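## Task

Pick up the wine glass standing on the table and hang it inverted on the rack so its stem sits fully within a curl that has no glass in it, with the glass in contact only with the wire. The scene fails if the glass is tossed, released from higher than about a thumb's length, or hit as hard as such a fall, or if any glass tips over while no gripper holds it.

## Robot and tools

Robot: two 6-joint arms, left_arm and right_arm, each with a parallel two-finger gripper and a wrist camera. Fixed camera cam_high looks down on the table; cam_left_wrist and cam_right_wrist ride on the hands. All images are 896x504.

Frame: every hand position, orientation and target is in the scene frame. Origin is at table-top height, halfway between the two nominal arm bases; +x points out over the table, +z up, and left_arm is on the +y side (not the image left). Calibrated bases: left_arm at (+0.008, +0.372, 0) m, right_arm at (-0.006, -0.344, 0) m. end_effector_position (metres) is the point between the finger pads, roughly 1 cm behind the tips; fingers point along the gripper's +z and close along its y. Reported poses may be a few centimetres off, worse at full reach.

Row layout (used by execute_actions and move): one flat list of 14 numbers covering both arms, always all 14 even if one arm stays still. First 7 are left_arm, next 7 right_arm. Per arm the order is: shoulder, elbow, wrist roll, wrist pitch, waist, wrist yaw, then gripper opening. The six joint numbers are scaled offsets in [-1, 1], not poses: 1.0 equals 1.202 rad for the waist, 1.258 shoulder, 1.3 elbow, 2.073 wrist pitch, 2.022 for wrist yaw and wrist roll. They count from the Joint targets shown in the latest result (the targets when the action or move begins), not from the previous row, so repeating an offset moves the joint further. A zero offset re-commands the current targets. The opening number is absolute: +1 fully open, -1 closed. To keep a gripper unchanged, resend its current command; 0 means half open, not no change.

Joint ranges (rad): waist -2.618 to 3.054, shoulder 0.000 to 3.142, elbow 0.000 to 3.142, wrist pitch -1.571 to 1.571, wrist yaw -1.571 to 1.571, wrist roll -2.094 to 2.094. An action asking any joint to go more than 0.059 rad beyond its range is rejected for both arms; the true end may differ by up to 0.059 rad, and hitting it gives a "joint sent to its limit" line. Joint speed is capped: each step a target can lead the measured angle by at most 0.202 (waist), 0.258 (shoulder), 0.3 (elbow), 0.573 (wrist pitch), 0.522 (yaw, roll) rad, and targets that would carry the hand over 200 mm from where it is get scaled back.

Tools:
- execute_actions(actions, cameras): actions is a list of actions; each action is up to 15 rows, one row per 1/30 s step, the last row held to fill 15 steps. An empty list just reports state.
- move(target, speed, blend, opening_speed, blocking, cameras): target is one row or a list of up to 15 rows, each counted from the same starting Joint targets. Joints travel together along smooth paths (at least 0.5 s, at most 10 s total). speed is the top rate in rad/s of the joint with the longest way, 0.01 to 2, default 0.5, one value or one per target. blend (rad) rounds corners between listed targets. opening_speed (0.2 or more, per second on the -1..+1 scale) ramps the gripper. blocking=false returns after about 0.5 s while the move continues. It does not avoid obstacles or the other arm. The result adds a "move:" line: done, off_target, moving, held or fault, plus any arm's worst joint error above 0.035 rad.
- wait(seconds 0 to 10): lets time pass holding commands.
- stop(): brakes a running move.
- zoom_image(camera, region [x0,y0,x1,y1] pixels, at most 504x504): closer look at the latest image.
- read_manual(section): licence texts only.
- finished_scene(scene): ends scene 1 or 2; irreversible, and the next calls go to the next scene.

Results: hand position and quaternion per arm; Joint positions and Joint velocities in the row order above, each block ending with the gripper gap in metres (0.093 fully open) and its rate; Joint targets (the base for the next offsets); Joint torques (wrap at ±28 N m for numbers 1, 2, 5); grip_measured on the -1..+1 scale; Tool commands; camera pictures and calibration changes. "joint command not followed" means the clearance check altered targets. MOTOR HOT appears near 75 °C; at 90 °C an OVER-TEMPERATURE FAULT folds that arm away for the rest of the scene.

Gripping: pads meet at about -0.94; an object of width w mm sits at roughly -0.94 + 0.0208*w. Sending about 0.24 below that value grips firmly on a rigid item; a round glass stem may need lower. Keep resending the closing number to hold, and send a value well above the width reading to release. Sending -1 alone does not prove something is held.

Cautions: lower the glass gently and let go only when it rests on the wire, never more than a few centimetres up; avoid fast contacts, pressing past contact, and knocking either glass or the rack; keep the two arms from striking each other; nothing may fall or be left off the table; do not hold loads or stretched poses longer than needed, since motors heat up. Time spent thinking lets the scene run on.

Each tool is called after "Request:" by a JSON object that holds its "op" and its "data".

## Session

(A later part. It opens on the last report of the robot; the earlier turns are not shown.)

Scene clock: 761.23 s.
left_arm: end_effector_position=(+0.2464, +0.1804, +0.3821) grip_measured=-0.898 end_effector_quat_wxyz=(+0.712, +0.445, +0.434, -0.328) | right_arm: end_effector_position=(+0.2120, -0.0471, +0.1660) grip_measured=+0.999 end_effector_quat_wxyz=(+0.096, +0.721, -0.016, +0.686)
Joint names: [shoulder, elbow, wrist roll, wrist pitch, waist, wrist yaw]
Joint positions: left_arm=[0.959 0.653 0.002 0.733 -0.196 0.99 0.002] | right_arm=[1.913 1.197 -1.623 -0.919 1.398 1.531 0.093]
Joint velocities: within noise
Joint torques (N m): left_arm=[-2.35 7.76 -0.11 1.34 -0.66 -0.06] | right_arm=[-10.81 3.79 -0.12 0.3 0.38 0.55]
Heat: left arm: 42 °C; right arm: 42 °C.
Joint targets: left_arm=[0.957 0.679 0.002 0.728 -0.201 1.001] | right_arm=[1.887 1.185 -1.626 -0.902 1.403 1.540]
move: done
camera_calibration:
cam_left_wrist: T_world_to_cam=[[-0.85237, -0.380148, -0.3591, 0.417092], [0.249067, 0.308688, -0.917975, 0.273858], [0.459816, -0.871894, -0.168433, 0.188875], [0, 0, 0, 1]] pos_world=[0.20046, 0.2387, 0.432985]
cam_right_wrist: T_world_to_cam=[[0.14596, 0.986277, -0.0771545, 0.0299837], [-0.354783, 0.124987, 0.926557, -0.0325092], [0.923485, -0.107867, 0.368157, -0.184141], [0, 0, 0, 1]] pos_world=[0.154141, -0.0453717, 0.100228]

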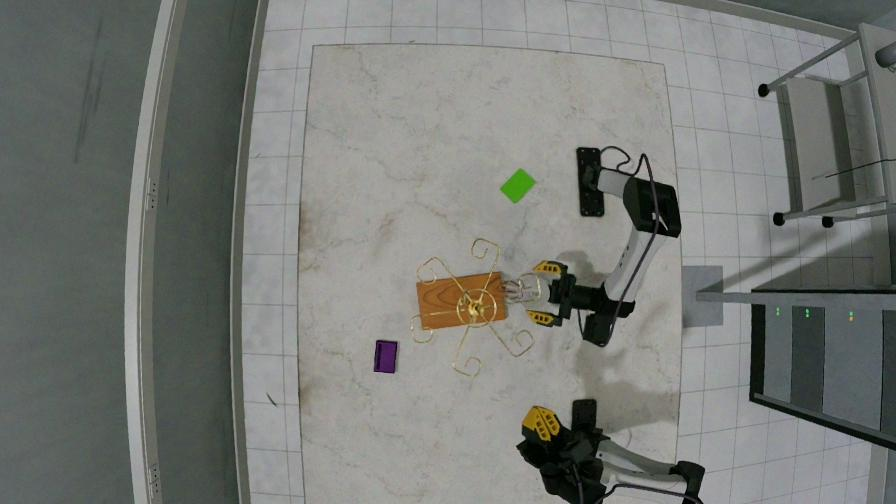

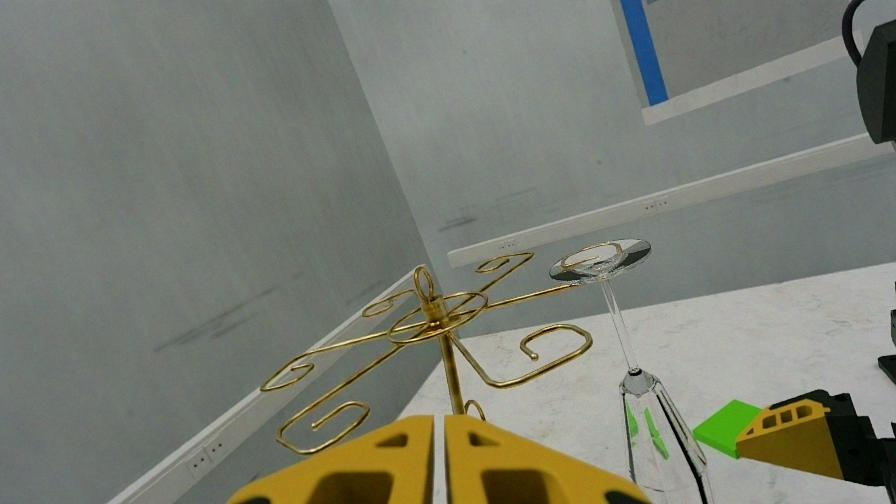

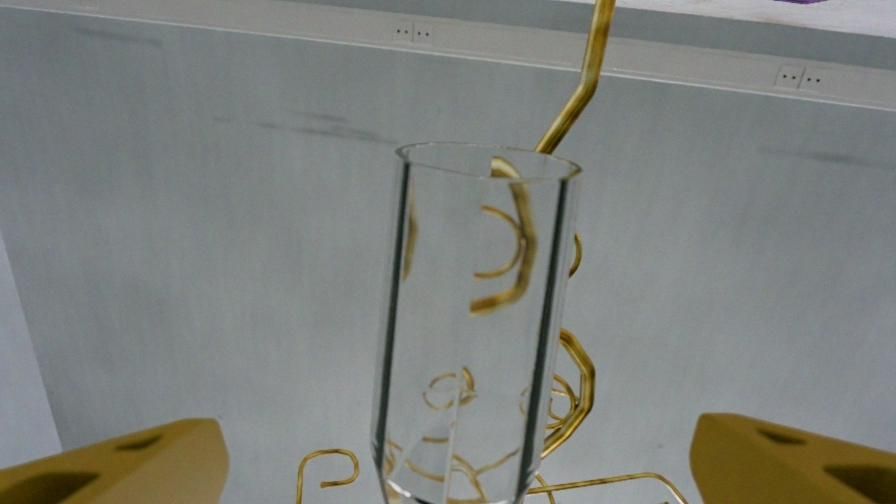

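Request:
{"op": "move", "data": {"target": [0,0,0,0,0,0,-0.9,-0.1,-0.075,0,0.012,0.12,0,1], "speed": 0.25, "cameras": ["cam_high","cam_left_wrist","cam_right_wrist"]}}

Request:
{"op": "zoom_image", "data": {"camera": "cam_left_wrist", "region": [520, 200, 700, 380]}}

Request:
{"op": "zoom_image", "data": {"camera": "cam_high", "region": [480, 250, 560, 330]}}

Scene clock: 770.03 s.
left_arm: end_effector_position=(+0.2464, +0.1804, +0.3821) grip_measured=-0.898 end_effector_quat_wxyz=(+0.712, +0.445, +0.434, -0.328) | right_arm: end_effector_position=(+0.1663, -0.0434, +0.1826) grip_measured=+0.999 end_effector_quat_wxyz=(+0.025, +0.721, +0.017, +0.692)
Joint names: [shoulder, elbow, wrist roll, wrist pitch, waist, wrist yaw]
Joint positions: left_arm=[0.959 0.653 0.002 0.733 -0.196 0.99 0.002] | right_arm=[1.783 1.1 -1.623 -0.894 1.543 1.531 0.093]
Joint velocities: within noise
Joint torques (N m): left_arm=[-2.33 7.91 -0.09 1.35 -0.65 -0.09] | right_arm=[-9.42 4.04 -0.1 0.39 0.14 0.53]
Heat: left arm: 42 °C; right arm: 42 °C.
Joint targets: left_arm=[0.957 0.679 0.002 0.728 -0.201 1.001] | right_arm=[1.761 1.088 -1.626 -0.876 1.547 1.540]
move: done
camera_calibration:
cam_left_wrist: T_world_to_cam=[[-0.85237, -0.380148, -0.3591, 0.417092], [0.249067, 0.308688, -0.917975, 0.273858], [0.459816, -0.871894, -0.168433, 0.188875], [0, 0, 0, 1]] pos_world=[0.20046, 0.2387, 0.432985]
cam_right_wrist: T_world_to_cam=[[0.0016117, 0.999798, -0.020012, 0.0485012], [-0.369806, 0.0191892, 0.928911, -0.0670372], [0.929107, 0.00590344, 0.369763, -0.143982], [0, 0, 0, 1]] pos_world=[0.108906, -0.046355, 0.116481]

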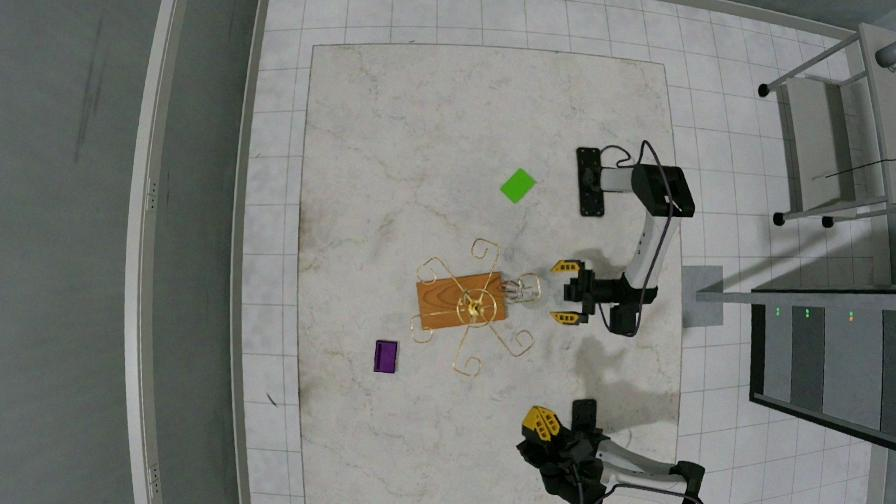

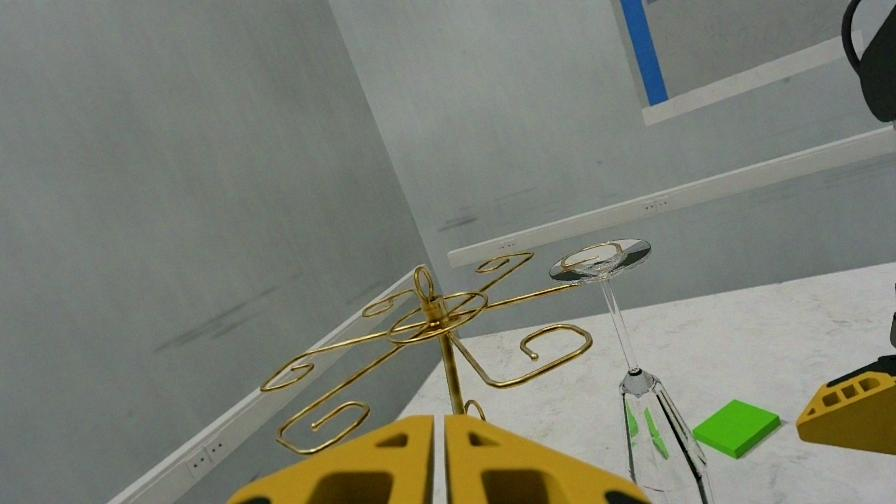

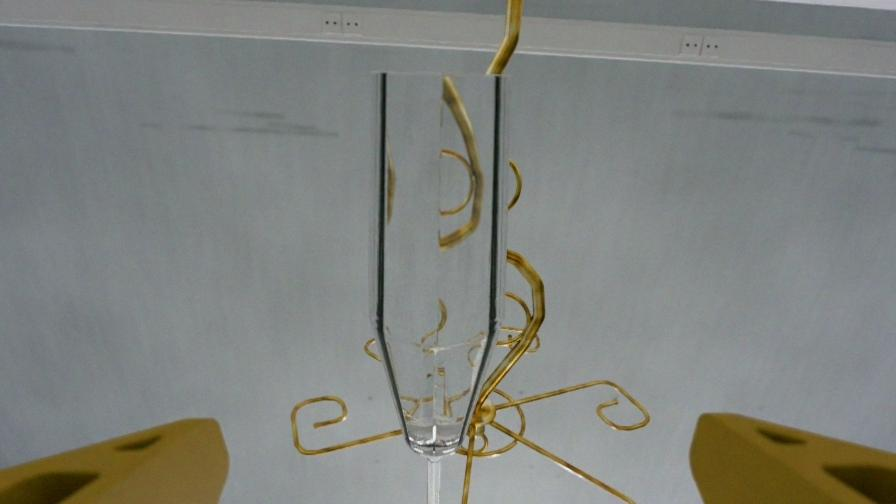

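Scaled by 2.800 from the camera's 896x504 image, which has a finer 1280x720 frame.

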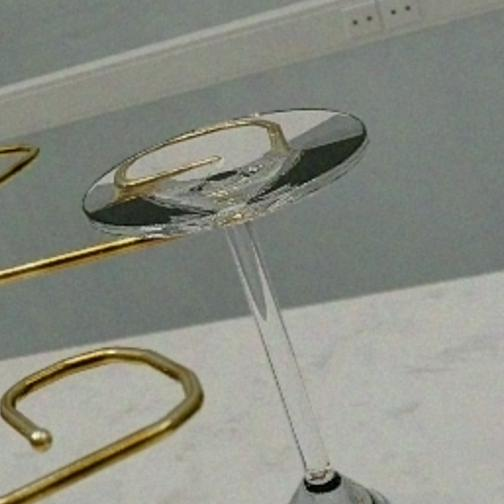

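Scaled by 6.300 from the camera's 896x504 image, which has a finer 1280x720 frame.

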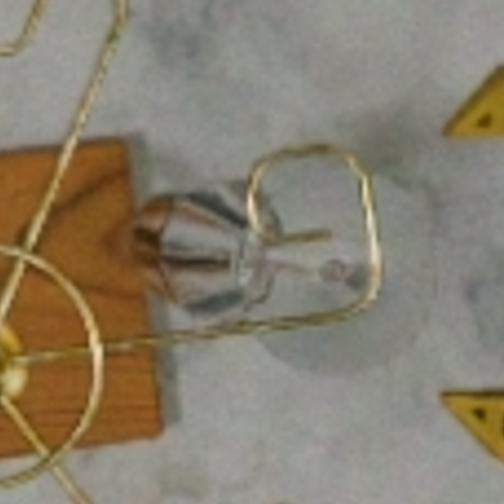

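Request:
{"op": "finished_scene", "data": {"scene": 2}}

The scene is finished: the task was done.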